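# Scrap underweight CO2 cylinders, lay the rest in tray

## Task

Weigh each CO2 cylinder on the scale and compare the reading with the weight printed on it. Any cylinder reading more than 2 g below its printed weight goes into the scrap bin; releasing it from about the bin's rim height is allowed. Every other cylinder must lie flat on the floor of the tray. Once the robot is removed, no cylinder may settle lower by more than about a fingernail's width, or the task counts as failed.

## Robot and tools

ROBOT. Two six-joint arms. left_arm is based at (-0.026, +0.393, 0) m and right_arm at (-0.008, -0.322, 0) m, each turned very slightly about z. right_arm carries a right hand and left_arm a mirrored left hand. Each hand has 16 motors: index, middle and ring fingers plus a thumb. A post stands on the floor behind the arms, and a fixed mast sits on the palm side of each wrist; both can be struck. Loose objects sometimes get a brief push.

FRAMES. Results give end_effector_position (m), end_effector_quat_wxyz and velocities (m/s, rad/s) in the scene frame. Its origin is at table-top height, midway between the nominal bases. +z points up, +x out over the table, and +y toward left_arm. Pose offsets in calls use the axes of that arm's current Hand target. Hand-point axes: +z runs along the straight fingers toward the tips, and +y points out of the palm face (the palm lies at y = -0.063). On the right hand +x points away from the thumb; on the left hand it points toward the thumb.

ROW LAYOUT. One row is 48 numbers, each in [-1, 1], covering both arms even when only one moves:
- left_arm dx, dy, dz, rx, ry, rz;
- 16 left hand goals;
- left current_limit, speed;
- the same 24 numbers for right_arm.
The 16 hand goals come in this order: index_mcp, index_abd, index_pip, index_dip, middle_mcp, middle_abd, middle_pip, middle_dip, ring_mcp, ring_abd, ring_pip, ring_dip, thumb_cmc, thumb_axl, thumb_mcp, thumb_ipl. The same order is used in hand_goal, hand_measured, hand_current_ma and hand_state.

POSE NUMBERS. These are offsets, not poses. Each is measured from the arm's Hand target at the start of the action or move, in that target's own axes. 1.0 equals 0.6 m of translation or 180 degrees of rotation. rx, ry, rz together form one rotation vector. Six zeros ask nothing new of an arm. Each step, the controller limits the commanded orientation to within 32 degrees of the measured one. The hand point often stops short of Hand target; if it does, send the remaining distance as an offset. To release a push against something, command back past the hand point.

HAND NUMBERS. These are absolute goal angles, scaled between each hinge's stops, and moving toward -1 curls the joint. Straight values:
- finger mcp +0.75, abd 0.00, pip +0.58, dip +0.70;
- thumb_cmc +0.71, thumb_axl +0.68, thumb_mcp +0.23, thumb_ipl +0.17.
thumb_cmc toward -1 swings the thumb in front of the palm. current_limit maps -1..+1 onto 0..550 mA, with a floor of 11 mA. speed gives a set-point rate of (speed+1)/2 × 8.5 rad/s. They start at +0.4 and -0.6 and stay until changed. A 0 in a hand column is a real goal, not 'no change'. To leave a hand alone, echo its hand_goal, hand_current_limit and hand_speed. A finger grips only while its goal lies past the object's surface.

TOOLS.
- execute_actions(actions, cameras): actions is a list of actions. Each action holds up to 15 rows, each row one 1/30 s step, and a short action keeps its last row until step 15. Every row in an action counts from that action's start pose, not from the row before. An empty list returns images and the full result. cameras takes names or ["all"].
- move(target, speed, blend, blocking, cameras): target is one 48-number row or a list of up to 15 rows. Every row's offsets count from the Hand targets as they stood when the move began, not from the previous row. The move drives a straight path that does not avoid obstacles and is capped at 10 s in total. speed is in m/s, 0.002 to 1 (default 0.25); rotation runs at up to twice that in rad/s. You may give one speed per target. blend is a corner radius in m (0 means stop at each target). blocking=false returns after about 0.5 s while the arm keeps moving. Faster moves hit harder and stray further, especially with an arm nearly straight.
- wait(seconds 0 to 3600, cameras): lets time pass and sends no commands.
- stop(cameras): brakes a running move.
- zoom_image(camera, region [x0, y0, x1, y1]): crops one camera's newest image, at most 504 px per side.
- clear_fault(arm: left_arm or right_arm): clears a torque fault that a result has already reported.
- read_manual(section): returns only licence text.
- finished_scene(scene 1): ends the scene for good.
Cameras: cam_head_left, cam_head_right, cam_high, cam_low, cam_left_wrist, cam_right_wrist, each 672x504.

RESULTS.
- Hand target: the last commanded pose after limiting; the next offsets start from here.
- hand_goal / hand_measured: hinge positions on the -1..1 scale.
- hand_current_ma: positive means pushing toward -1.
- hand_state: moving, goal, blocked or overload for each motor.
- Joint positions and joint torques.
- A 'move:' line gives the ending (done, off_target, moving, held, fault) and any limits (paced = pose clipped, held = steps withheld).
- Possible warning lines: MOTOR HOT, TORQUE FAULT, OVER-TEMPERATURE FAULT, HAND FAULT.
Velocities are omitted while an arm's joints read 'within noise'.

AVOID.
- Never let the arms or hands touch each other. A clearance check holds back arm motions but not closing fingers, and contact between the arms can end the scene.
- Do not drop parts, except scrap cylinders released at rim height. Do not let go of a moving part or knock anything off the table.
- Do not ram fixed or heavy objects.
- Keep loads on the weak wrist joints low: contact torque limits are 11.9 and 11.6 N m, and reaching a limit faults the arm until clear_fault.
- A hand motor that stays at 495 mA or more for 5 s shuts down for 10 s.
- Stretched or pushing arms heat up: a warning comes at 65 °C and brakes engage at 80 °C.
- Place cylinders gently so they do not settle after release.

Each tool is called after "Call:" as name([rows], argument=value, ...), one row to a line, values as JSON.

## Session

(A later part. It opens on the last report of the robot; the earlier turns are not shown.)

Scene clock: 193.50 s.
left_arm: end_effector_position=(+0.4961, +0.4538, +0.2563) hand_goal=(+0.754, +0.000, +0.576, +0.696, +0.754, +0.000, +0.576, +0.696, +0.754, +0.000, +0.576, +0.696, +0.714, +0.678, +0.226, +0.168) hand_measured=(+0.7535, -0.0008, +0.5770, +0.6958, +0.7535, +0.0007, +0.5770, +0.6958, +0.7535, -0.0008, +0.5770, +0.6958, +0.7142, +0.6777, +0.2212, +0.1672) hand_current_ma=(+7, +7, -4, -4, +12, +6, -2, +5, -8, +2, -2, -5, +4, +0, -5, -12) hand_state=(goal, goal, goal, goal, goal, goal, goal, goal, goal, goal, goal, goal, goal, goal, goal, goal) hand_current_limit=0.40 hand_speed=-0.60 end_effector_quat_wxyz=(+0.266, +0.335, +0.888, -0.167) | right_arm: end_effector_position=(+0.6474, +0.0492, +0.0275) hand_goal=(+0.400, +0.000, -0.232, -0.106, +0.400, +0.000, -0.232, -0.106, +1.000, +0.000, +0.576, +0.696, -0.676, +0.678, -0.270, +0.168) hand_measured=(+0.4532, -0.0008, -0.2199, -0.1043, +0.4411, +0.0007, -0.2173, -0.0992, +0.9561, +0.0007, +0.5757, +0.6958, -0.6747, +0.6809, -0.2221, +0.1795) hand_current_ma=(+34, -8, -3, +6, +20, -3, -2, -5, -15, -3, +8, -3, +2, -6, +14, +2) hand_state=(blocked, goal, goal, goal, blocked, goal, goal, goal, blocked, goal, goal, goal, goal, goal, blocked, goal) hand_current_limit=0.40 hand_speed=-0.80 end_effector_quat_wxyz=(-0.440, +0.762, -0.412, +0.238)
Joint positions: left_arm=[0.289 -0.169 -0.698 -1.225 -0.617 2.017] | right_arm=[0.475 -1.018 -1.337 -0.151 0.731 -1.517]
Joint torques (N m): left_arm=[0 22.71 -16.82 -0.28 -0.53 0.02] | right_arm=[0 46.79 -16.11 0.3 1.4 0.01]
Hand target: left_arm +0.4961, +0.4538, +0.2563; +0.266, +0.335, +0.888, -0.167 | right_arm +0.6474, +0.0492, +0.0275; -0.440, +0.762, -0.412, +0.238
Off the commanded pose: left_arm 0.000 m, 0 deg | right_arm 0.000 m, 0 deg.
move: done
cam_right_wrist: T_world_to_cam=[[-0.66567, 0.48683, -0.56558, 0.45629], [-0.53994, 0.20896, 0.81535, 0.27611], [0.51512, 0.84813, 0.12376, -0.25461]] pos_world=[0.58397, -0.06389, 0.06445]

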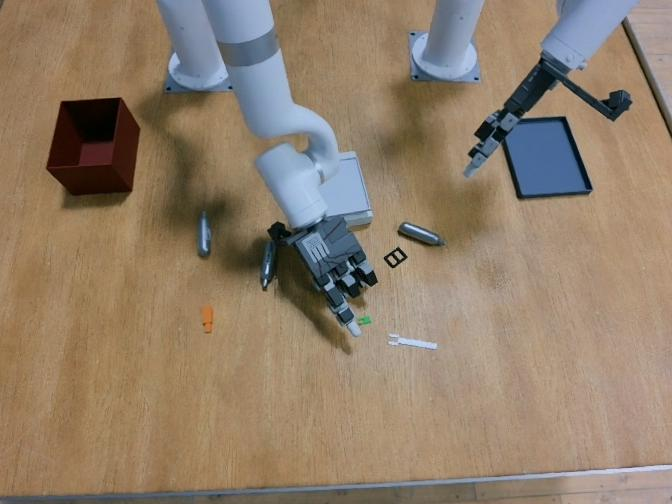

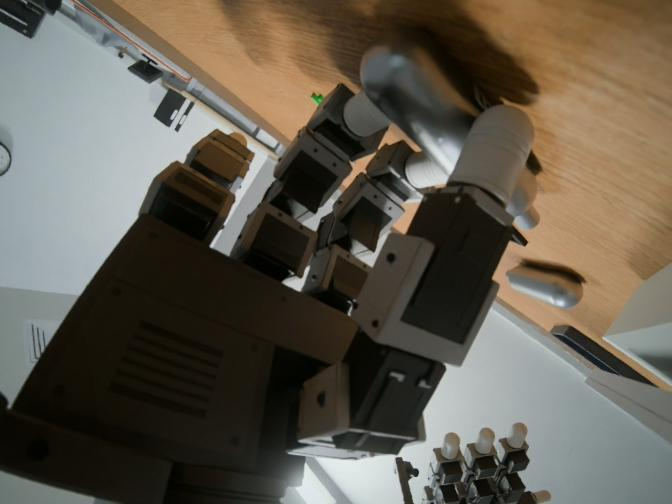

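Call:
move(target=[0,0,0,0,0,0, 0.754,0,0.576,0.696,0.754,0,0.576,0.696,0.754,0,0.576,0.696,0.714,0.678,0.226,0.168,0.4,-0.6, 0,0,0,0,0,0, 0.27,0,-0.26,-0.15,0.27,0,-0.26,-0.15,1,0,0.576,0.696,-0.676,0.678,-0.55,0.12,0.4,-0.8], cameras=["cam_right_wrist"])

Scene clock: 198.90 s.
left_arm: end_effector_position=(+0.4961, +0.4538, +0.2563) hand_goal=(+0.754, +0.000, +0.576, +0.696, +0.754, +0.000, +0.576, +0.696, +0.754, +0.000, +0.576, +0.696, +0.714, +0.678, +0.226, +0.168) hand_measured=(+0.7535, -0.0008, +0.5770, +0.6958, +0.7535, +0.0007, +0.5770, +0.6958, +0.7535, -0.0008, +0.5757, +0.6958, +0.7142, +0.6777, +0.2212, +0.1681) hand_current_ma=(+1, +5, -13, +0, +5, +13, -6, +4, -16, +8, -6, -10, +13, -4, -8, -7) hand_state=(goal, goal, goal, goal, goal, goal, goal, goal, goal, goal, goal, goal, goal, goal, goal, goal) hand_current_limit=0.40 hand_speed=-0.60 end_effector_quat_wxyz=(+0.266, +0.335, +0.888, -0.167) | right_arm: end_effector_position=(+0.6474, +0.0492, +0.0275) hand_goal=(+0.270, +0.000, -0.260, -0.150, +0.270, +0.000, -0.260, -0.150, +1.000, +0.000, +0.576, +0.696, -0.676, +0.678, -0.550, +0.120) hand_measured=(+0.4351, -0.0008, -0.2134, -0.1145, +0.4122, +0.0007, -0.2045, -0.1120, +0.9561, -0.0008, +0.5757, +0.6958, -0.6672, +0.6809, -0.2162, +0.1929) hand_current_ma=(+108, -6, +25, +29, +87, -1, +20, +8, -19, -10, -4, -5, +0, -3, +316, +40) hand_state=(blocked, goal, blocked, blocked, blocked, goal, blocked, blocked, blocked, goal, goal, goal, goal, goal, moving, blocked) hand_current_limit=0.40 hand_speed=-0.80 end_effector_quat_wxyz=(-0.440, +0.762, -0.412, +0.238)
Joint positions: left_arm=[0.289 -0.169 -0.698 -1.225 -0.617 2.017] | right_arm=[0.475 -1.018 -1.337 -0.151 0.731 -1.517]
Joint torques (N m): left_arm=[0 22.71 -16.82 -0.28 -0.53 0.02] | right_arm=[0 46.79 -16.1 0.3 1.39 0.01]
Hand target: left_arm +0.4961, +0.4538, +0.2563; +0.266, +0.335, +0.888, -0.167 | right_arm +0.6474, +0.0492, +0.0275; -0.440, +0.762, -0.412, +0.238
Off the commanded pose: left_arm 0.000 m, 0 deg | right_arm 0.000 m, 0 deg.
move: done
cam_right_wrist: T_world_to_cam=[[-0.66567, 0.48683, -0.56558, 0.45629], [-0.53993, 0.20896, 0.81536, 0.2761], [0.51512, 0.84813, 0.12376, -0.25461]] pos_world=[0.58397, -0.06389, 0.06445]

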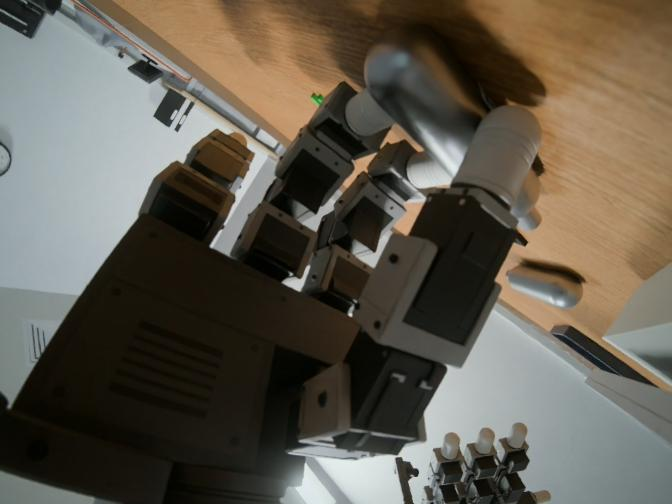

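Call:
move(target=[0,0,0,0,0,0, 0.754,0,0.576,0.696,0.754,0,0.576,0.696,0.754,0,0.576,0.696,0.714,0.678,0.226,0.168,0.4,-0.6, 0,-0.0289,-0.0167,0,0,0, 0.25,0,-0.26,-0.15,0.22,0,-0.26,-0.15,1,0,0.576,0.696,-0.676,0.678,-0.47,0.12,0.4,-0.8], speed=0.05, cameras=["cam_right_wrist","cam_high"])

Call:
zoom_image(camera="cam_high", region=[250, 160, 410, 300])

Scene clock: 202.87 s.
left_arm: end_effector_position=(+0.4961, +0.4538, +0.2563) hand_goal=(+0.754, +0.000, +0.576, +0.696, +0.754, +0.000, +0.576, +0.696, +0.754, +0.000, +0.576, +0.696, +0.714, +0.678, +0.226, +0.168) hand_measured=(+0.7535, -0.0008, +0.5770, +0.6958, +0.7535, +0.0007, +0.5757, +0.6958, +0.7535, +0.0007, +0.5770, +0.6958, +0.7142, +0.6777, +0.2212, +0.1672) hand_current_ma=(+6, +7, -10, -4, +7, +3, -6, +5, -7, +0, -13, -5, +7, -4, -4, -11) hand_state=(goal, goal, goal, goal, goal, goal, goal, goal, goal, goal, goal, goal, goal, goal, goal, goal) hand_current_limit=0.40 hand_speed=-0.60 end_effector_quat_wxyz=(+0.266, +0.335, +0.888, -0.167) | right_arm: end_effector_position=(+0.6474, +0.0492, +0.0475) hand_goal=(+0.250, +0.000, -0.260, -0.150, +0.220, +0.000, -0.260, -0.150, +1.000, +0.000, +0.576, +0.696, -0.676, +0.678, -0.470, +0.120) hand_measured=(+0.4158, -0.0008, -0.1865, -0.1145, +0.3929, +0.0036, -0.2019, -0.1120, +0.9549, +0.0007, +0.5757, +0.6958, -0.6597, +0.6820, -0.2162, +0.2062) hand_current_ma=(+114, -3, +32, +25, +107, -3, +19, +8, -20, -10, -4, -1, +5, -7, +241, +63) hand_state=(blocked, goal, blocked, blocked, blocked, goal, blocked, blocked, blocked, goal, goal, goal, goal, goal, blocked, blocked) hand_current_limit=0.40 hand_speed=-0.80 end_effector_quat_wxyz=(-0.440, +0.762, -0.412, +0.238)
Joint positions: left_arm=[0.289 -0.169 -0.698 -1.225 -0.617 2.017] | right_arm=[0.475 -0.978 -1.321 -0.155 0.707 -1.511]
Joint torques (N m): left_arm=[0 22.71 -16.82 -0.28 -0.53 0.02] | right_arm=[0 46.35 -16.46 0.32 1.39 1.71]
Hand target: left_arm +0.4961, +0.4538, +0.2563; +0.266, +0.335, +0.888, -0.167 | right_arm +0.6474, +0.0492, +0.0475; -0.440, +0.762, -0.412, +0.238
Off the commanded pose: left_arm 0.000 m, 0 deg | right_arm 0.000 m, 0 deg.
move: done
cam_right_wrist: T_world_to_cam=[[-0.66564, 0.48689, -0.56557, 0.46758], [-0.53991, 0.209, 0.81537, 0.25978], [0.5152, 0.84809, 0.12376, -0.25713]] pos_world=[0.58397, -0.06389, 0.08445]
Images, in order (width x height): cam_high 672x504, cam_right_wrist 672x504.

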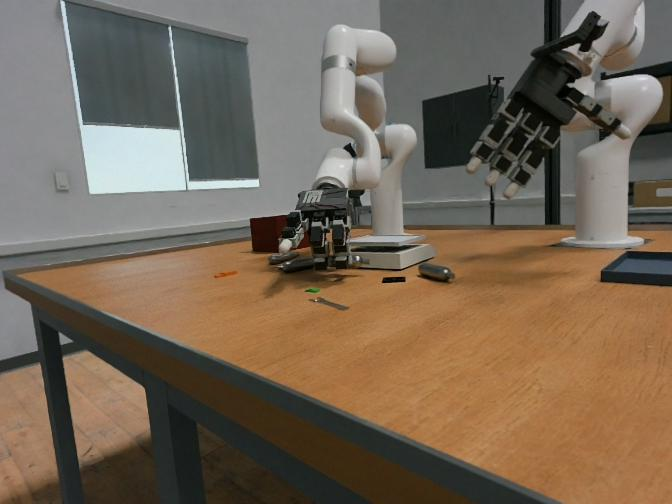

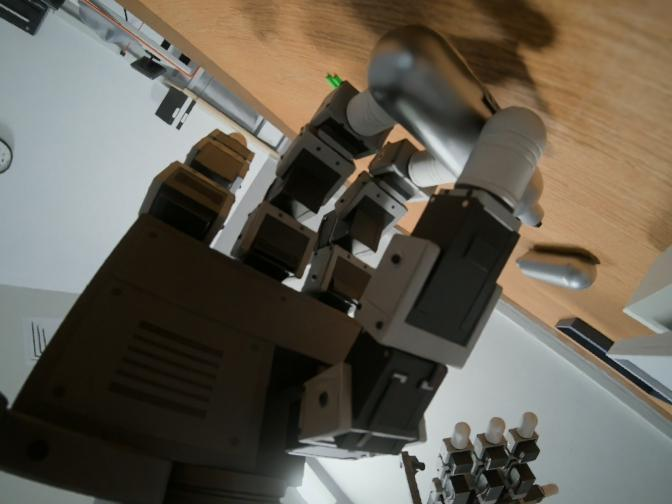

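Scaled by 3.150.

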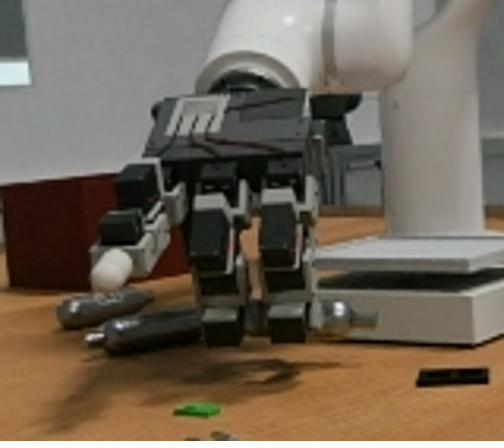

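Call:
move([
  [0,0,0,0,0,0, 0.754,0,0.576,0.696,0.754,0,0.576,0.696,0.754,0,0.576,0.696,0.714,0.678,0.226,0.168,0.4,-0.6, 0,-0.1768,-0.1021,0,0,0, 0.25,0,-0.26,-0.15,0.22,0,-0.26,-0.15,1,0,0.576,0.696,-0.676,0.678,-0.47,0.12,0.4,-0.8],
  [0,0,0,0,0,0, 0.754,0,0.576,0.696,0.754,0,0.576,0.696,0.754,0,0.576,0.696,0.714,0.678,0.226,0.168,0.4,-0.6, -0.121,-0.0465,-0.3278,0,0.1203,0.0694, 0.25,0,-0.26,-0.15,0.22,0,-0.26,-0.15,1,0,0.576,0.696,-0.676,0.678,-0.47,0.12,0.4,-0.8],
  [0,0,0,0,0,0, 0.754,0,0.576,0.696,0.754,0,0.576,0.696,0.754,0,0.576,0.696,0.714,0.678,0.226,0.168,0.4,-0.6, -0.121,0.0473,-0.2737,0,0.1203,0.0694, 0.25,0,-0.26,-0.15,0.22,0,-0.26,-0.15,1,0,0.576,0.696,-0.676,0.678,-0.47,0.12,0.4,-0.8],
], blend=[0.03,0.02,0], speed=0.15, cameras=["all"])

Scene clock: 216.57 s.
left_arm: end_effector_position=(+0.4961, +0.4538, +0.2563) hand_goal=(+0.754, +0.000, +0.576, +0.696, +0.754, +0.000, +0.576, +0.696, +0.754, +0.000, +0.576, +0.696, +0.714, +0.678, +0.226, +0.168) hand_measured=(+0.7535, -0.0008, +0.5770, +0.6958, +0.7535, -0.0008, +0.5770, +0.6958, +0.7523, -0.0008, +0.5770, +0.6958, +0.7142, +0.6777, +0.2212, +0.1672) hand_current_ma=(+0, +5, -8, -4, +6, +0, +1, +6, -8, +2, -7, -12, +5, -4, +1, -3) hand_state=(goal, goal, goal, goal, goal, goal, goal, goal, goal, goal, goal, goal, goal, goal, goal, goal) hand_current_limit=0.40 hand_speed=-0.60 end_effector_quat_wxyz=(+0.266, +0.335, +0.888, -0.167) | right_arm: end_effector_position=(+0.4768, +0.0245, +0.1050) hand_goal=(+0.250, +0.000, -0.260, -0.150, +0.220, +0.000, -0.260, -0.150, +1.000, +0.000, +0.576, +0.696, -0.676, +0.678, -0.470, +0.120) hand_measured=(+0.4134, +0.0007, -0.1826, -0.1145, +0.3893, +0.0065, -0.2006, -0.1120, +0.9561, +0.0021, +0.5757, +0.6958, -0.6597, +0.6820, -0.2162, +0.2081) hand_current_ma=(+96, -11, +32, +24, +116, -10, +19, +14, -12, -5, +2, -6, +7, -6, +237, +62) hand_state=(blocked, goal, blocked, blocked, blocked, goal, blocked, blocked, blocked, goal, goal, goal, goal, goal, blocked, blocked) hand_current_limit=0.40 hand_speed=-0.80 end_effector_quat_wxyz=(-0.378, +0.654, -0.567, +0.328)
Joint positions: left_arm=[0.289 -0.169 -0.698 -1.225 -0.617 2.017] | right_arm=[0.738 -0.63 -0.818 0.658 0.894 -1.704]
Joint torques (N m): left_arm=[0 22.71 -16.82 -0.28 -0.53 0.02] | right_arm=[0 35.59 -14.41 -0.03 1.38 0.01]
Hand target: left_arm +0.4961, +0.4538, +0.2563; +0.266, +0.335, +0.888, -0.167 | right_arm +0.4768, +0.0245, +0.1050; -0.378, +0.654, -0.567, +0.328
Off the commanded pose: left_arm 0.000 m, 0 deg | right_arm 0.000 m, 0 deg.
move: done
cam_right_wrist: T_world_to_cam=[[-0.39742, 0.72251, -0.56572, 0.26486], [-0.40127, 0.4176, 0.81522, 0.05467], [0.82525, 0.55099, 0.12396, -0.29593]] pos_world=[0.37141, -0.05114, 0.14195]

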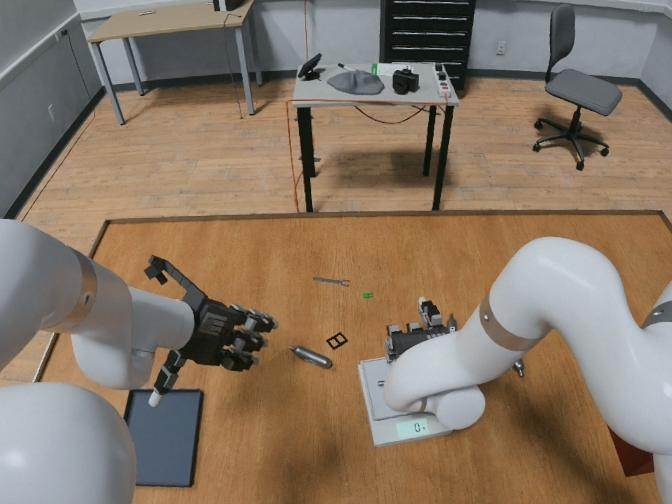

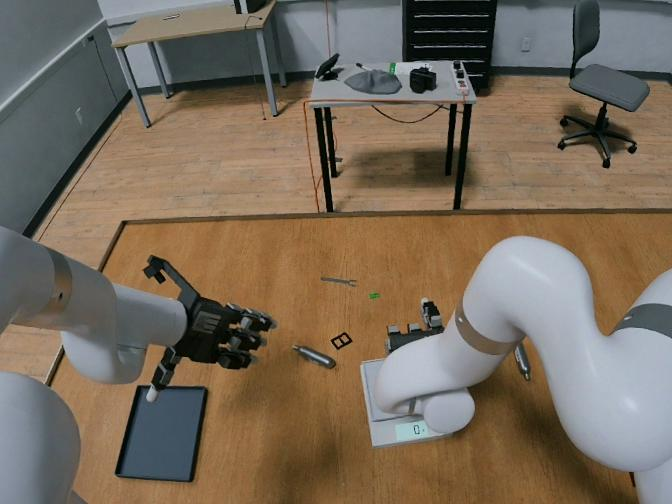

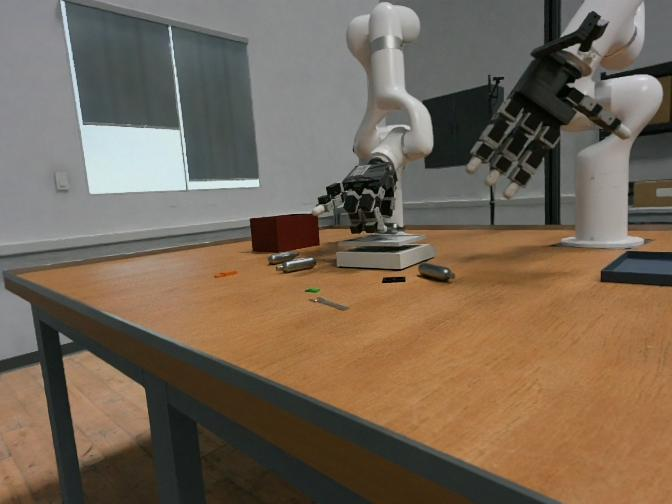

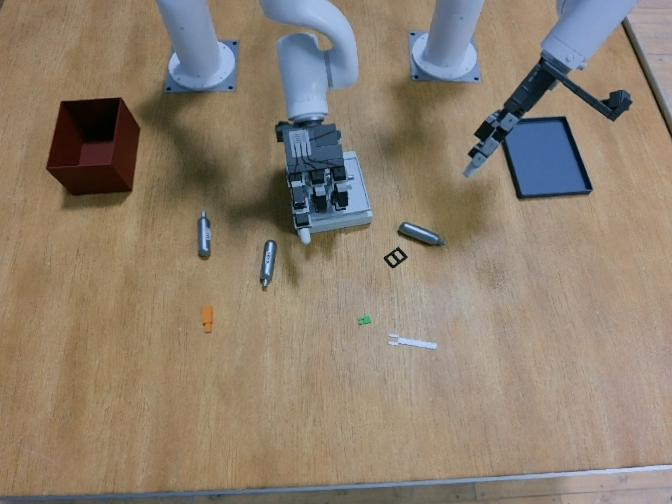

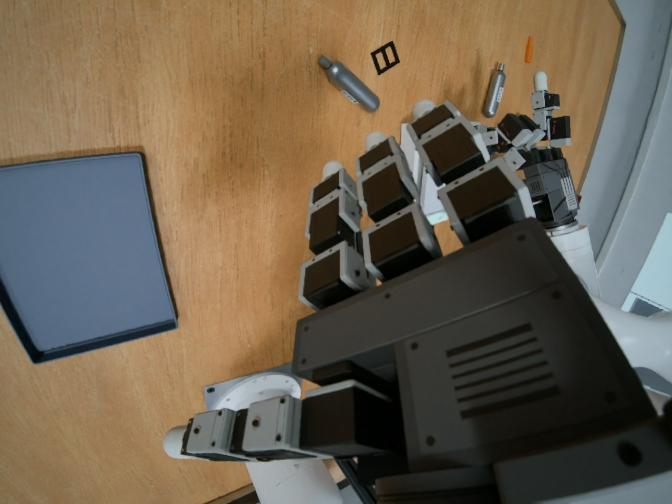

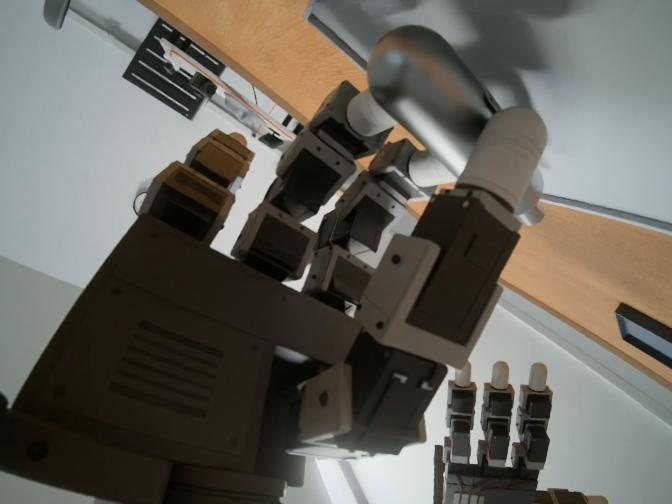

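Call:
zoom_image(camera="cam_high", region=[300, 140, 450, 280])

Call:
zoom_image(camera="cam_low", region=[260, 110, 390, 250])

Scaled by 3.360.

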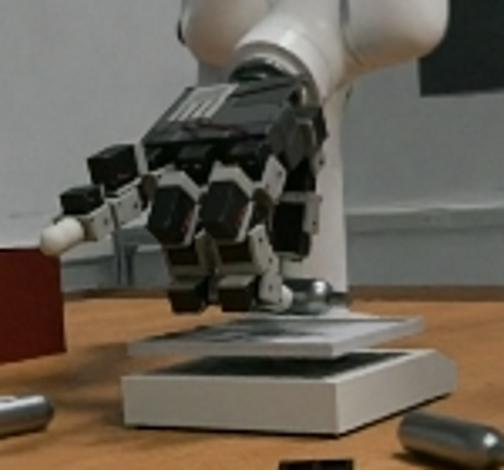

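Scaled by 3.600.

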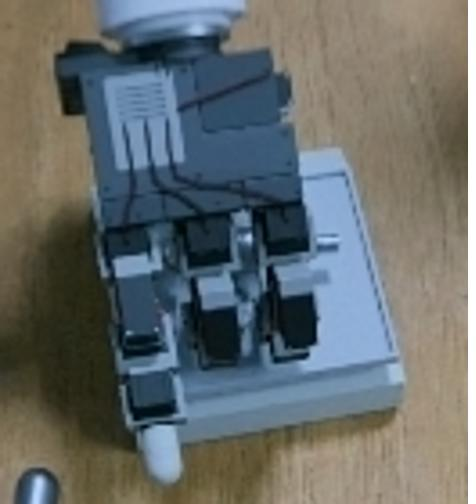

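Call:
move(target=[0,0,0,0,0,0, 0.754,0,0.576,0.696,0.754,0,0.576,0.696,0.754,0,0.576,0.696,0.714,0.678,0.226,0.168,0.4,-0.6, 0,0.01732,0.01,0,0,0, 0.25,0,-0.26,-0.15,0.22,0,-0.26,-0.15,1,0,0.576,0.696,-0.676,0.678,-0.47,0.12,0.4,-0.8], speed=0.04, cameras=["cam_head_left","cam_high"])

Call:
zoom_image(camera="cam_head_left", region=[380, 400, 460, 450])

Call:
zoom_image(camera="cam_high", region=[330, 200, 450, 280])

Scene clock: 223.63 s.
left_arm: end_effector_position=(+0.4961, +0.4538, +0.2563) hand_goal=(+0.754, +0.000, +0.576, +0.696, +0.754, +0.000, +0.576, +0.696, +0.754, +0.000, +0.576, +0.696, +0.714, +0.678, +0.226, +0.168) hand_measured=(+0.7535, -0.0008, +0.5770, +0.6971, +0.7523, +0.0007, +0.5770, +0.6958, +0.7535, -0.0008, +0.5770, +0.6958, +0.7142, +0.6767, +0.2222, +0.1672) hand_current_ma=(+6, +2, -6, -3, +11, +2, +2, +2, -8, +0, -8, -13, +10, -6, -5, -14) hand_state=(goal, goal, goal, goal, goal, goal, goal, goal, goal, goal, goal, goal, goal, goal, goal, goal) hand_current_limit=0.40 hand_speed=-0.60 end_effector_quat_wxyz=(+0.266, +0.335, +0.888, -0.167) | right_arm: end_effector_position=(+0.4768, +0.0245, +0.0930) hand_goal=(+0.250, +0.000, -0.260, -0.150, +0.220, +0.000, -0.260, -0.150, +1.000, +0.000, +0.576, +0.696, -0.676, +0.678, -0.470, +0.120) hand_measured=(+0.4134, -0.0008, -0.1826, -0.1132, +0.3905, +0.0051, -0.2006, -0.1120, +0.9561, -0.0008, +0.5757, +0.6971, -0.6597, +0.6820, -0.2162, +0.2081) hand_current_ma=(+106, -8, +34, +25, +111, -7, +16, +4, -19, -10, +3, -6, +5, -5, +233, +58) hand_state=(blocked, goal, blocked, blocked, blocked, goal, blocked, blocked, blocked, goal, goal, goal, goal, goal, blocked, blocked) hand_current_limit=0.40 hand_speed=-0.80 end_effector_quat_wxyz=(-0.378, +0.654, -0.567, +0.328)
Joint positions: left_arm=[0.289 -0.169 -0.698 -1.225 -0.617 2.017] | right_arm=[0.738 -0.659 -0.824 0.647 0.913 -1.686]
Joint torques (N m): left_arm=[0 22.71 -16.82 -0.28 -0.53 0.02] | right_arm=[0 36.04 -14.01 -0.02 1.38 1.8]
Hand target: left_arm +0.4961, +0.4538, +0.2563; +0.266, +0.335, +0.888, -0.167 | right_arm +0.4768, +0.0245, +0.0930; -0.378, +0.654, -0.567, +0.328
Off the commanded pose: left_arm 0.000 m, 0 deg | right_arm 0.000 m, 0 deg.
move: done

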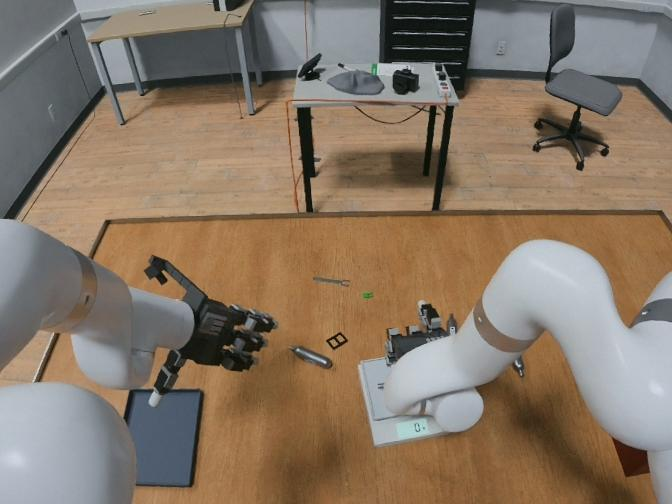

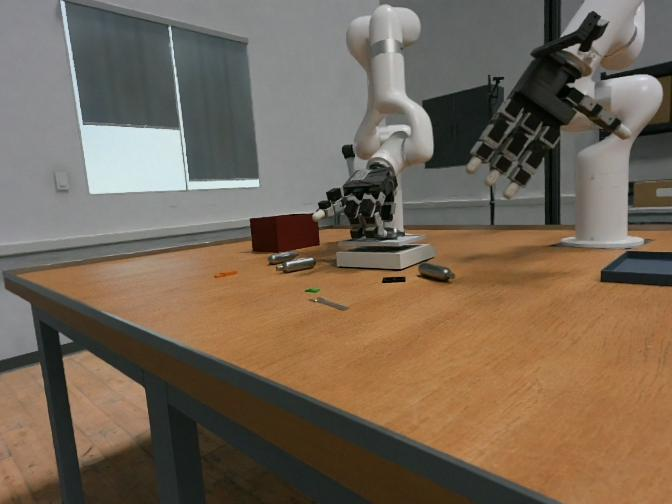

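Scaled by 6.300.

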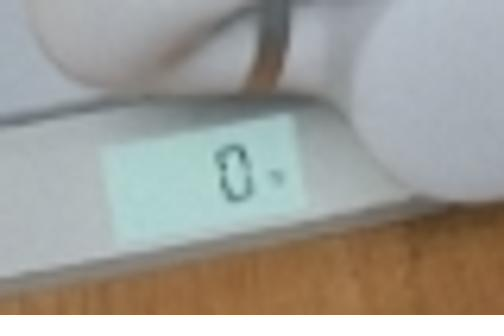

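Scaled by 4.200.

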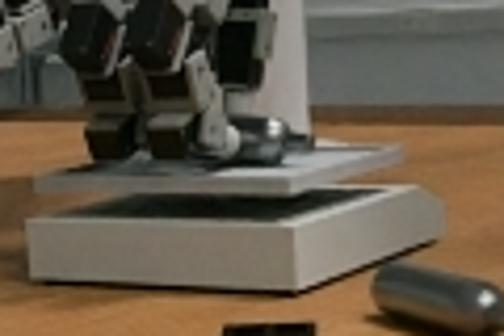

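Call:
move(target=[0,0,0,0,0,0, 0.754,0,0.576,0.696,0.754,0,0.576,0.696,0.754,0,0.576,0.696,0.714,0.678,0.226,0.168,0.4,-0.6, 0,0.00289,0.00167,0,0,0, 0.25,0,-0.26,-0.15,0.22,0,-0.26,-0.15,1,0,0.576,0.696,-0.676,0.678,-0.47,0.12,0.4,-0.8], speed=0.02, cameras=["cam_head_left"])

Call:
zoom_image(camera="cam_head_left", region=[380, 400, 460, 450])

Scene clock: 227.47 s.
left_arm: end_effector_position=(+0.4961, +0.4538, +0.2563) hand_goal=(+0.754, +0.000, +0.576, +0.696, +0.754, +0.000, +0.576, +0.696, +0.754, +0.000, +0.576, +0.696, +0.714, +0.678, +0.226, +0.168) hand_measured=(+0.7535, -0.0008, +0.5770, +0.6958, +0.7523, -0.0008, +0.5770, +0.6958, +0.7535, +0.0007, +0.5770, +0.6958, +0.7142, +0.6767, +0.2212, +0.1672) hand_current_ma=(+5, +2, -14, -6, +11, +4, -1, +3, -9, +3, -8, -8, +5, -5, -10, -7) hand_state=(goal, goal, goal, goal, goal, goal, goal, goal, goal, goal, goal, goal, goal, goal, goal, goal) hand_current_limit=0.40 hand_speed=-0.60 end_effector_quat_wxyz=(+0.266, +0.335, +0.888, -0.167) | right_arm: end_effector_position=(+0.4768, +0.0245, +0.0910) hand_goal=(+0.250, +0.000, -0.260, -0.150, +0.220, +0.000, -0.260, -0.150, +1.000, +0.000, +0.576, +0.696, -0.676, +0.678, -0.470, +0.120) hand_measured=(+0.4134, +0.0007, -0.1826, -0.1273, +0.3881, +0.0036, -0.1903, -0.1120, +0.9549, +0.0007, +0.5757, +0.6958, -0.6609, +0.6820, -0.2162, +0.2081) hand_current_ma=(+109, -2, +40, +11, +105, -1, +21, +6, -16, -1, +1, -6, +6, -16, +236, +57) hand_state=(blocked, goal, blocked, blocked, blocked, goal, blocked, blocked, blocked, goal, goal, goal, goal, goal, blocked, blocked) hand_current_limit=0.40 hand_speed=-0.80 end_effector_quat_wxyz=(-0.378, +0.654, -0.567, +0.328)
Joint positions: left_arm=[0.289 -0.169 -0.698 -1.225 -0.617 2.017] | right_arm=[0.738 -0.664 -0.825 0.645 0.916 -1.683]
Joint torques (N m): left_arm=[0 22.71 -16.82 -0.28 -0.53 0.02] | right_arm=[0 36.11 -13.95 -0.02 1.38 1.85]
Hand target: left_arm +0.4961, +0.4538, +0.2563; +0.266, +0.335, +0.888, -0.167 | right_arm +0.4768, +0.0245, +0.0910; -0.378, +0.654, -0.567, +0.328
Off the commanded pose: left_arm 0.000 m, 0 deg | right_arm 0.000 m, 0 deg.
move: done

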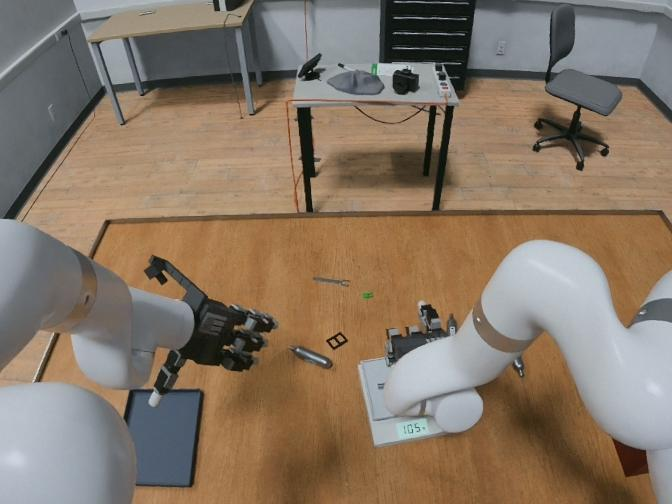

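Scaled by 6.300.

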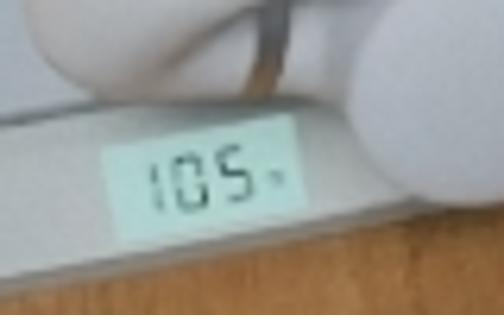

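Call:
move([
  [0,0,0,0,0,0, 0.754,0,0.576,0.696,0.754,0,0.576,0.696,0.754,0,0.576,0.696,0.714,0.678,0.226,0.168,0.4,-0.6, 0,0,0,0,0,0, 0.38,0,-0.20,-0.12,0.355,0,-0.20,-0.12,1,0,0.576,0.696,-0.676,0.678,-0.26,0.19,0.4,-0.92],
  [0,0,0,0,0,0, 0.754,0,0.576,0.696,0.754,0,0.576,0.696,0.754,0,0.576,0.696,0.714,0.678,0.226,0.168,0.4,-0.6, 0,0,0,0,0,0, 0.44,0,-0.2,-0.107,0.42,0,-0.2,-0.107,1,0,0.576,0.696,-0.676,0.678,-0.19,0.19,0.4,-0.95],
], cameras=["cam_head_left","cam_right_wrist"])

Call:
zoom_image(camera="cam_head_left", region=[380, 400, 460, 450])

Scene clock: 235.00 s.
left_arm: end_effector_position=(+0.4961, +0.4538, +0.2563) hand_goal=(+0.754, +0.000, +0.576, +0.696, +0.754, +0.000, +0.576, +0.696, +0.754, +0.000, +0.576, +0.696, +0.714, +0.678, +0.226, +0.168) hand_measured=(+0.7523, +0.0007, +0.5770, +0.6958, +0.7523, +0.0007, +0.5770, +0.6958, +0.7523, +0.0007, +0.5770, +0.6958, +0.7142, +0.6777, +0.2212, +0.1672) hand_current_ma=(-2, +6, -4, -1, +5, +5, -5, +10, -1, +4, -8, -3, +13, +3, -4, -13) hand_state=(goal, goal, goal, goal, goal, goal, goal, goal, goal, goal, goal, goal, goal, goal, goal, goal) hand_current_limit=0.40 hand_speed=-0.60 end_effector_quat_wxyz=(+0.266, +0.335, +0.888, -0.167) | right_arm: end_effector_position=(+0.4768, +0.0245, +0.0910) hand_goal=(+0.440, +0.000, -0.200, -0.106, +0.420, +0.000, -0.200, -0.106, +1.000, +0.000, +0.576, +0.696, -0.676, +0.678, -0.190, +0.190) hand_measured=(+0.4134, +0.0007, -0.1749, -0.1158, +0.3808, +0.0021, -0.1698, -0.1056, +0.9561, +0.0007, +0.5757, +0.6958, -0.6609, +0.6820, -0.2221, +0.2196) hand_current_ma=(-5, -11, +0, +6, -12, -4, +6, -7, -16, +1, +1, +3, +1, -5, +19, +12) hand_state=(blocked, goal, blocked, goal, blocked, goal, blocked, goal, blocked, goal, goal, goal, goal, goal, moving, blocked) hand_current_limit=0.40 hand_speed=-0.95 end_effector_quat_wxyz=(-0.378, +0.654, -0.567, +0.328)
Joint positions: left_arm=[0.289 -0.169 -0.698 -1.225 -0.617 2.017] | right_arm=[0.738 -0.664 -0.825 0.645 0.916 -1.683]
Joint torques (N m): left_arm=[0 22.71 -16.82 -0.28 -0.53 0.02] | right_arm=[0 36.11 -13.95 -0.02 1.38 0.01]
Hand target: left_arm +0.4961, +0.4538, +0.2563; +0.266, +0.335, +0.888, -0.167 | right_arm +0.4768, +0.0245, +0.0910; -0.378, +0.654, -0.567, +0.328
Off the commanded pose: left_arm 0.000 m, 0 deg | right_arm 0.000 m, 0 deg.
move: done
cam_right_wrist: T_world_to_cam=[[-0.39742, 0.72251, -0.56572, 0.25694], [-0.40127, 0.4176, 0.81522, 0.06608], [0.82525, 0.55099, 0.12396, -0.29419]] pos_world=[0.37141, -0.05114, 0.12795]

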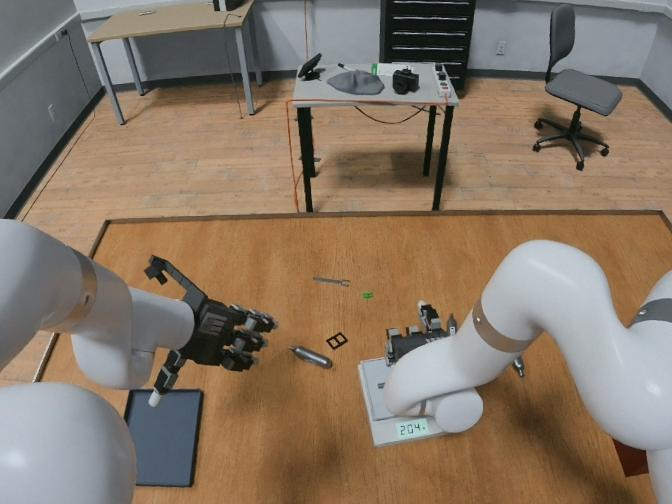

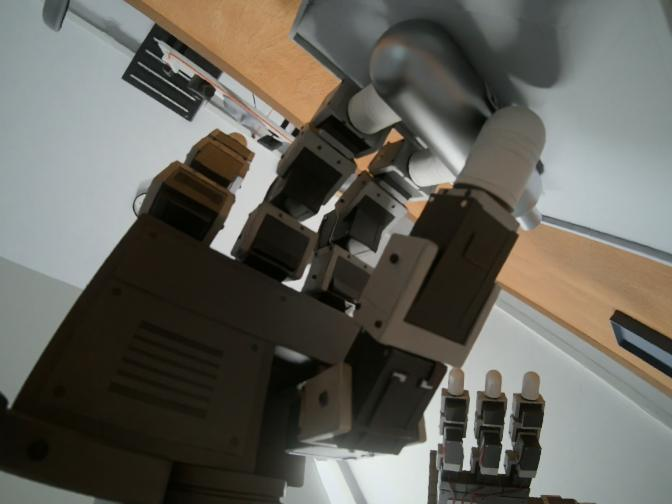

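Scaled by 6.300.

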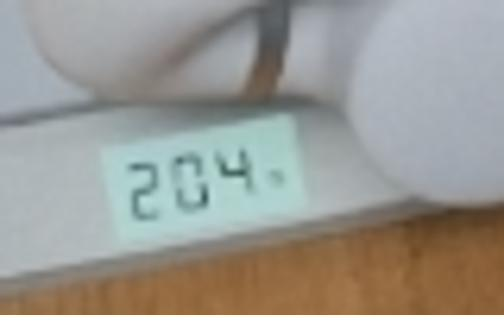

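Call:
move([
  [0,0,0,0,0,0, 0.754,0,0.576,0.696,0.754,0,0.576,0.696,0.754,0,0.576,0.696,0.714,0.678,0.226,0.168,0.4,-0.6, 0,0,0,0,0,0, 0.48,0,-0.2,-0.107,0.46,0,-0.2,-0.107,1,0,0.576,0.696,-0.676,0.678,-0.18,0.19,0.4,-0.95],
  [0,0,0,0,0,0, 0.754,0,0.576,0.696,0.754,0,0.576,0.696,0.754,0,0.576,0.696,0.714,0.678,0.226,0.168,0.4,-0.6, 0,0,0,0,0,0, 0.6,0,-0.232,-0.107,0.6,0,-0.232,-0.107,1,0,0.576,0.696,-0.676,0.678,-0.10,0.168,0.4,-0.9],
], cameras=["cam_head_left","cam_right_wrist"])

Call:
zoom_image(camera="cam_head_left", region=[380, 400, 460, 450])

Scene clock: 243.30 s.
left_arm: end_effector_position=(+0.4961, +0.4538, +0.2563) hand_goal=(+0.754, +0.000, +0.576, +0.696, +0.754, +0.000, +0.576, +0.696, +0.754, +0.000, +0.576, +0.696, +0.714, +0.678, +0.226, +0.168) hand_measured=(+0.7523, -0.0008, +0.5757, +0.6958, +0.7535, +0.0007, +0.5770, +0.6958, +0.7535, -0.0008, +0.5770, +0.6958, +0.7142, +0.6777, +0.2212, +0.1681) hand_current_ma=(-3, +4, -7, -3, +15, +5, +0, +7, -11, -2, -10, -11, +11, -2, -5, -11) hand_state=(goal, goal, goal, goal, goal, goal, goal, goal, goal, goal, goal, goal, goal, goal, goal, goal) hand_current_limit=0.40 hand_speed=-0.60 end_effector_quat_wxyz=(+0.266, +0.335, +0.888, -0.167) | right_arm: end_effector_position=(+0.4768, +0.0245, +0.0910) hand_goal=(+0.600, +0.000, -0.232, -0.106, +0.600, +0.000, -0.232, -0.106, +1.000, +0.000, +0.576, +0.696, -0.676, +0.678, -0.100, +0.168) hand_measured=(+0.5485, +0.0007, -0.2160, -0.1132, +0.5448, +0.0021, -0.2134, -0.1056, +0.9549, +0.0007, +0.5757, +0.6971, -0.6609, +0.6820, -0.1083, +0.1786) hand_current_ma=(-20, -8, +11, -2, -26, -1, +7, +1, -14, -6, +5, -6, +4, -10, -11, +0) hand_state=(blocked, goal, goal, goal, blocked, goal, goal, goal, blocked, goal, goal, goal, goal, goal, goal, goal) hand_current_limit=0.40 hand_speed=-0.90 end_effector_quat_wxyz=(-0.378, +0.654, -0.567, +0.328)
Joint positions: left_arm=[0.289 -0.169 -0.698 -1.225 -0.617 2.017] | right_arm=[0.738 -0.664 -0.825 0.645 0.916 -1.683]
Joint torques (N m): left_arm=[0 22.71 -16.82 -0.28 -0.53 0.02] | right_arm=[0 36.12 -13.96 -0.02 1.39 0]
Hand target: left_arm +0.4961, +0.4538, +0.2563; +0.266, +0.335, +0.888, -0.167 | right_arm +0.4768, +0.0245, +0.0910; -0.378, +0.654, -0.567, +0.328
Off the commanded pose: left_arm 0.000 m, 0 deg | right_arm 0.000 m, 0 deg.
move: done
cam_right_wrist: T_world_to_cam=[[-0.39742, 0.72251, -0.56572, 0.25694], [-0.40127, 0.4176, 0.81522, 0.06608], [0.82525, 0.55099, 0.12396, -0.29419]] pos_world=[0.37141, -0.05114, 0.12795]

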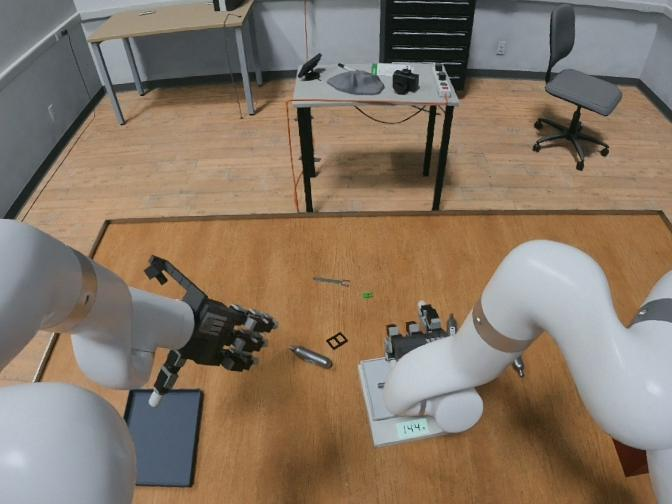

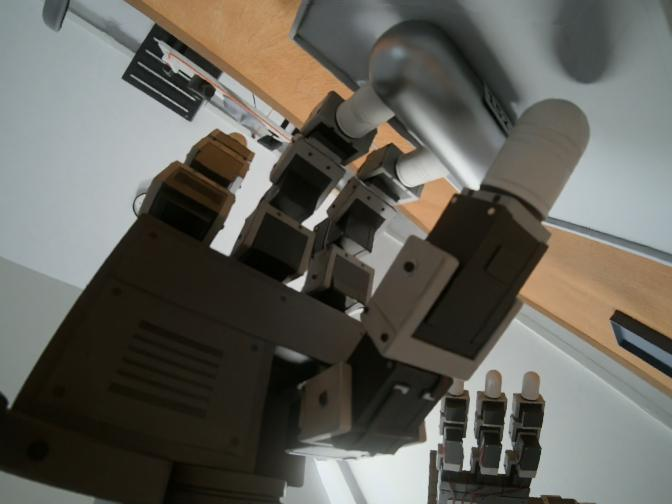

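Scaled by 6.300.

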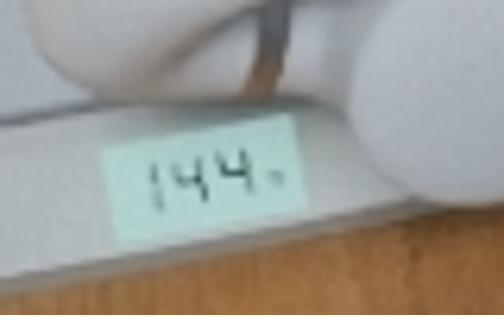

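Call:
move(target=[0,0,0,0,0,0, 0.754,0,0.576,0.696,0.754,0,0.576,0.696,0.754,0,0.576,0.696,0.714,0.678,0.226,0.168,0.4,-0.6, 0,0,0,0,0,0, 0.66,0,-0.232,-0.107,0.66,0,-0.232,-0.107,1,0,0.576,0.696,-0.676,0.678,-0.06,0.168,0.4,-0.9], cameras=["cam_head_left","cam_right_wrist","cam_high"])

Call:
zoom_image(camera="cam_head_left", region=[380, 400, 460, 450])

Call:
zoom_image(camera="cam_right_wrist", region=[320, 0, 600, 220])

Scene clock: 248.47 s.
left_arm: end_effector_position=(+0.4961, +0.4538, +0.2563) hand_goal=(+0.754, +0.000, +0.576, +0.696, +0.754, +0.000, +0.576, +0.696, +0.754, +0.000, +0.576, +0.696, +0.714, +0.678, +0.226, +0.168) hand_measured=(+0.7523, -0.0008, +0.5770, +0.6958, +0.7535, +0.0007, +0.5770, +0.6958, +0.7535, +0.0007, +0.5782, +0.6958, +0.7142, +0.6777, +0.2212, +0.1681) hand_current_ma=(+2, +6, -7, -1, +11, +4, -7, +12, -7, -7, -8, -15, +9, -6, -14, -12) hand_state=(goal, goal, goal, goal, goal, goal, goal, goal, goal, goal, goal, goal, goal, goal, goal, goal) hand_current_limit=0.40 hand_speed=-0.60 end_effector_quat_wxyz=(+0.266, +0.335, +0.888, -0.167) | right_arm: end_effector_position=(+0.4768, +0.0245, +0.0910) hand_goal=(+0.660, +0.000, -0.232, -0.106, +0.660, +0.000, -0.232, -0.106, +1.000, +0.000, +0.576, +0.696, -0.676, +0.678, -0.060, +0.168) hand_measured=(+0.6039, +0.0007, -0.2186, -0.1132, +0.6015, +0.0021, -0.2147, -0.1056, +0.9549, +0.0007, +0.5770, +0.6958, -0.6622, +0.6820, -0.0717, +0.1776) hand_current_ma=(-21, -12, +1, +4, -28, -2, -9, -5, -18, -12, +4, -7, +1, +1, -8, +1) hand_state=(blocked, goal, goal, goal, blocked, goal, goal, goal, blocked, goal, goal, goal, goal, goal, goal, goal) hand_current_limit=0.40 hand_speed=-0.90 end_effector_quat_wxyz=(-0.378, +0.654, -0.567, +0.328)
Joint positions: left_arm=[0.289 -0.169 -0.698 -1.225 -0.617 2.017] | right_arm=[0.738 -0.664 -0.825 0.645 0.916 -1.683]
Joint torques (N m): left_arm=[0 22.71 -16.82 -0.28 -0.53 0.02] | right_arm=[0 36.13 -13.96 -0.02 1.4 0]
Hand target: left_arm +0.4961, +0.4538, +0.2563; +0.266, +0.335, +0.888, -0.167 | right_arm +0.4768, +0.0245, +0.0910; -0.378, +0.654, -0.567, +0.328
Off the commanded pose: left_arm 0.000 m, 0 deg | right_arm 0.000 m, 0 deg.
move: done
cam_right_wrist: T_world_to_cam=[[-0.39742, 0.72251, -0.56572, 0.25694], [-0.40127, 0.4176, 0.81522, 0.06608], [0.82525, 0.55099, 0.12396, -0.29419]] pos_world=[0.37141, -0.05114, 0.12795]
Images, in order (width x height): cam_head_left 672x504, cam_high 672x504, cam_right_wrist 672x504.

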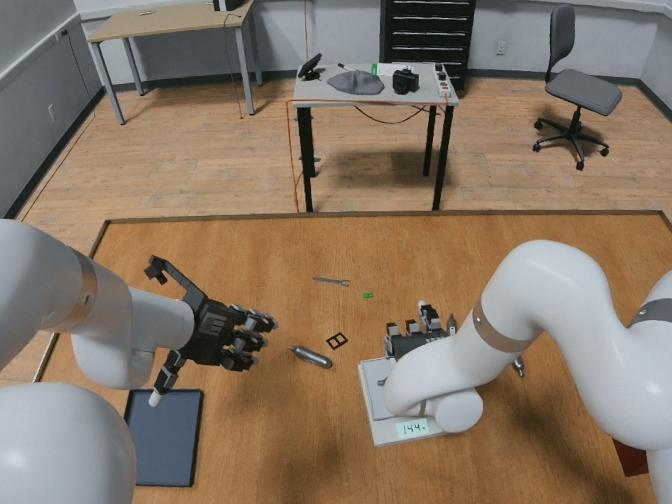

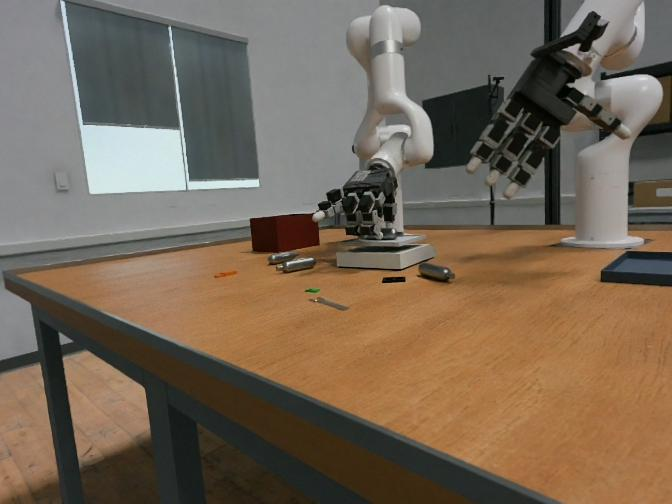

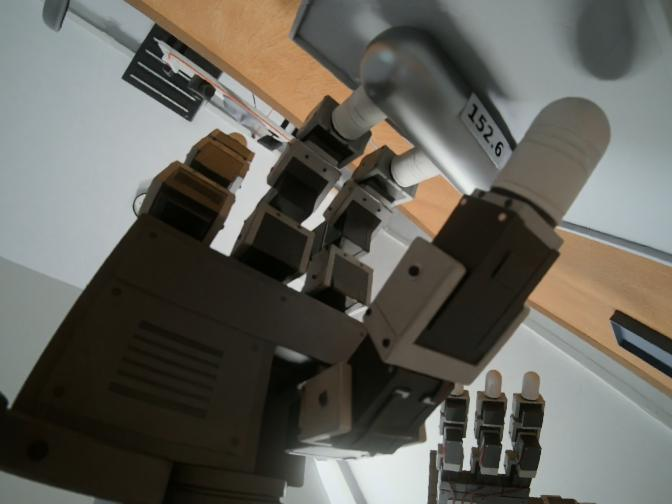

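Scaled by 6.300.

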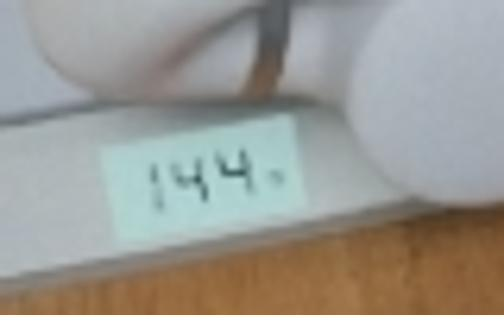

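Scaled by 1.800 from the camera's image (finer frame: 960x720).

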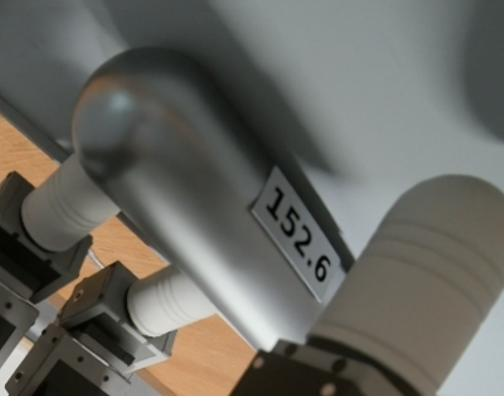

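Call:
move(target=[0,0,0,0,0,0, 0.754,0,0.576,0.696,0.754,0,0.576,0.696,0.754,0,0.576,0.696,0.714,0.678,0.226,0.168,0.4,-0.6, 0,-0.065,-0.0375,0,0,0, 0.70,0,-0.232,-0.107,0.70,0,-0.232,-0.107,1,0,0.576,0.696,-0.676,0.678,-0.06,0.168,0.4,-0.7], cameras=["cam_head_left","cam_right_wrist"])

Call:
zoom_image(camera="cam_head_left", region=[380, 400, 460, 450])

Scene clock: 254.33 s.
left_arm: end_effector_position=(+0.4961, +0.4538, +0.2563) hand_goal=(+0.754, +0.000, +0.576, +0.696, +0.754, +0.000, +0.576, +0.696, +0.754, +0.000, +0.576, +0.696, +0.714, +0.678, +0.226, +0.168) hand_measured=(+0.7535, +0.0007, +0.5770, +0.6958, +0.7523, +0.0007, +0.5770, +0.6958, +0.7535, -0.0008, +0.5770, +0.6958, +0.7142, +0.6767, +0.2212, +0.1672) hand_current_ma=(+6, +5, -11, -2, +11, +1, -2, +1, -1, +3, -10, -10, +6, -1, -12, -14) hand_state=(goal, goal, goal, goal, goal, goal, goal, goal, goal, goal, goal, goal, goal, goal, goal, goal) hand_current_limit=0.40 hand_speed=-0.60 end_effector_quat_wxyz=(+0.266, +0.335, +0.888, -0.167) | right_arm: end_effector_position=(+0.4768, +0.0245, +0.1360) hand_goal=(+0.700, +0.000, -0.232, -0.106, +0.700, +0.000, -0.232, -0.106, +1.000, +0.000, +0.576, +0.696, -0.676, +0.678, -0.060, +0.168) hand_measured=(+0.6473, +0.0051, -0.2186, -0.1132, +0.6437, +0.0036, -0.2160, -0.1056, +0.9561, +0.0036, +0.5757, +0.6958, -0.6622, +0.6820, -0.0717, +0.1776) hand_current_ma=(-14, -9, +6, +14, -22, -9, +7, -6, -17, -5, +1, +1, +3, -11, -17, +0) hand_state=(blocked, goal, goal, goal, blocked, goal, goal, goal, blocked, goal, goal, goal, goal, goal, goal, goal) hand_current_limit=0.40 hand_speed=-0.70 end_effector_quat_wxyz=(-0.378, +0.654, -0.567, +0.328)
Joint positions: left_arm=[0.289 -0.169 -0.698 -1.225 -0.617 2.017] | right_arm=[0.738 -0.556 -0.806 0.691 0.845 -1.755]
Joint torques (N m): left_arm=[0 22.71 -16.82 -0.28 -0.53 0.02] | right_arm=[0 34.42 -15.46 -0.04 1.39 -1.85]
Hand target: left_arm +0.4961, +0.4538, +0.2563; +0.266, +0.335, +0.888, -0.167 | right_arm +0.4768, +0.0245, +0.1360; -0.378, +0.654, -0.567, +0.328
Off the commanded pose: left_arm 0.000 m, 0 deg | right_arm 0.000 m, 0 deg.
move: done
cam_right_wrist: T_world_to_cam=[[-0.39733, 0.72252, -0.56577, 0.28237], [-0.40127, 0.41767, 0.81519, 0.0294], [0.8253, 0.55092, 0.12397, -0.29979]] pos_world=[0.37141, -0.05114, 0.17295]

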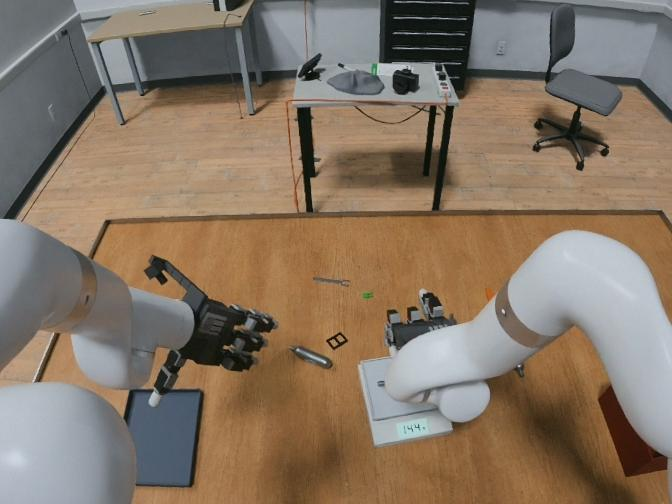

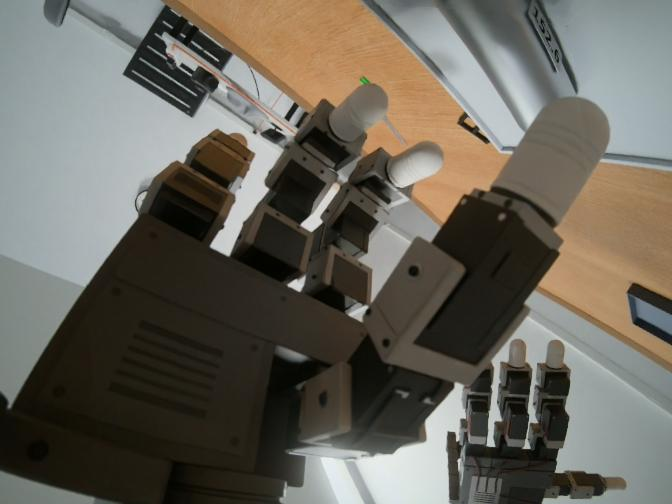

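Scaled by 6.300.

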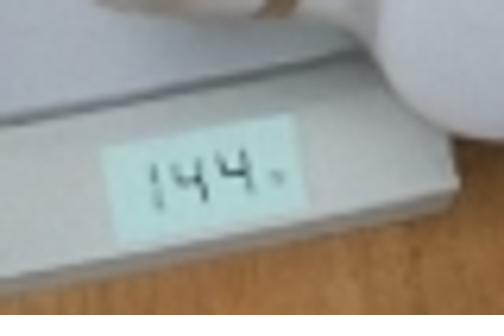

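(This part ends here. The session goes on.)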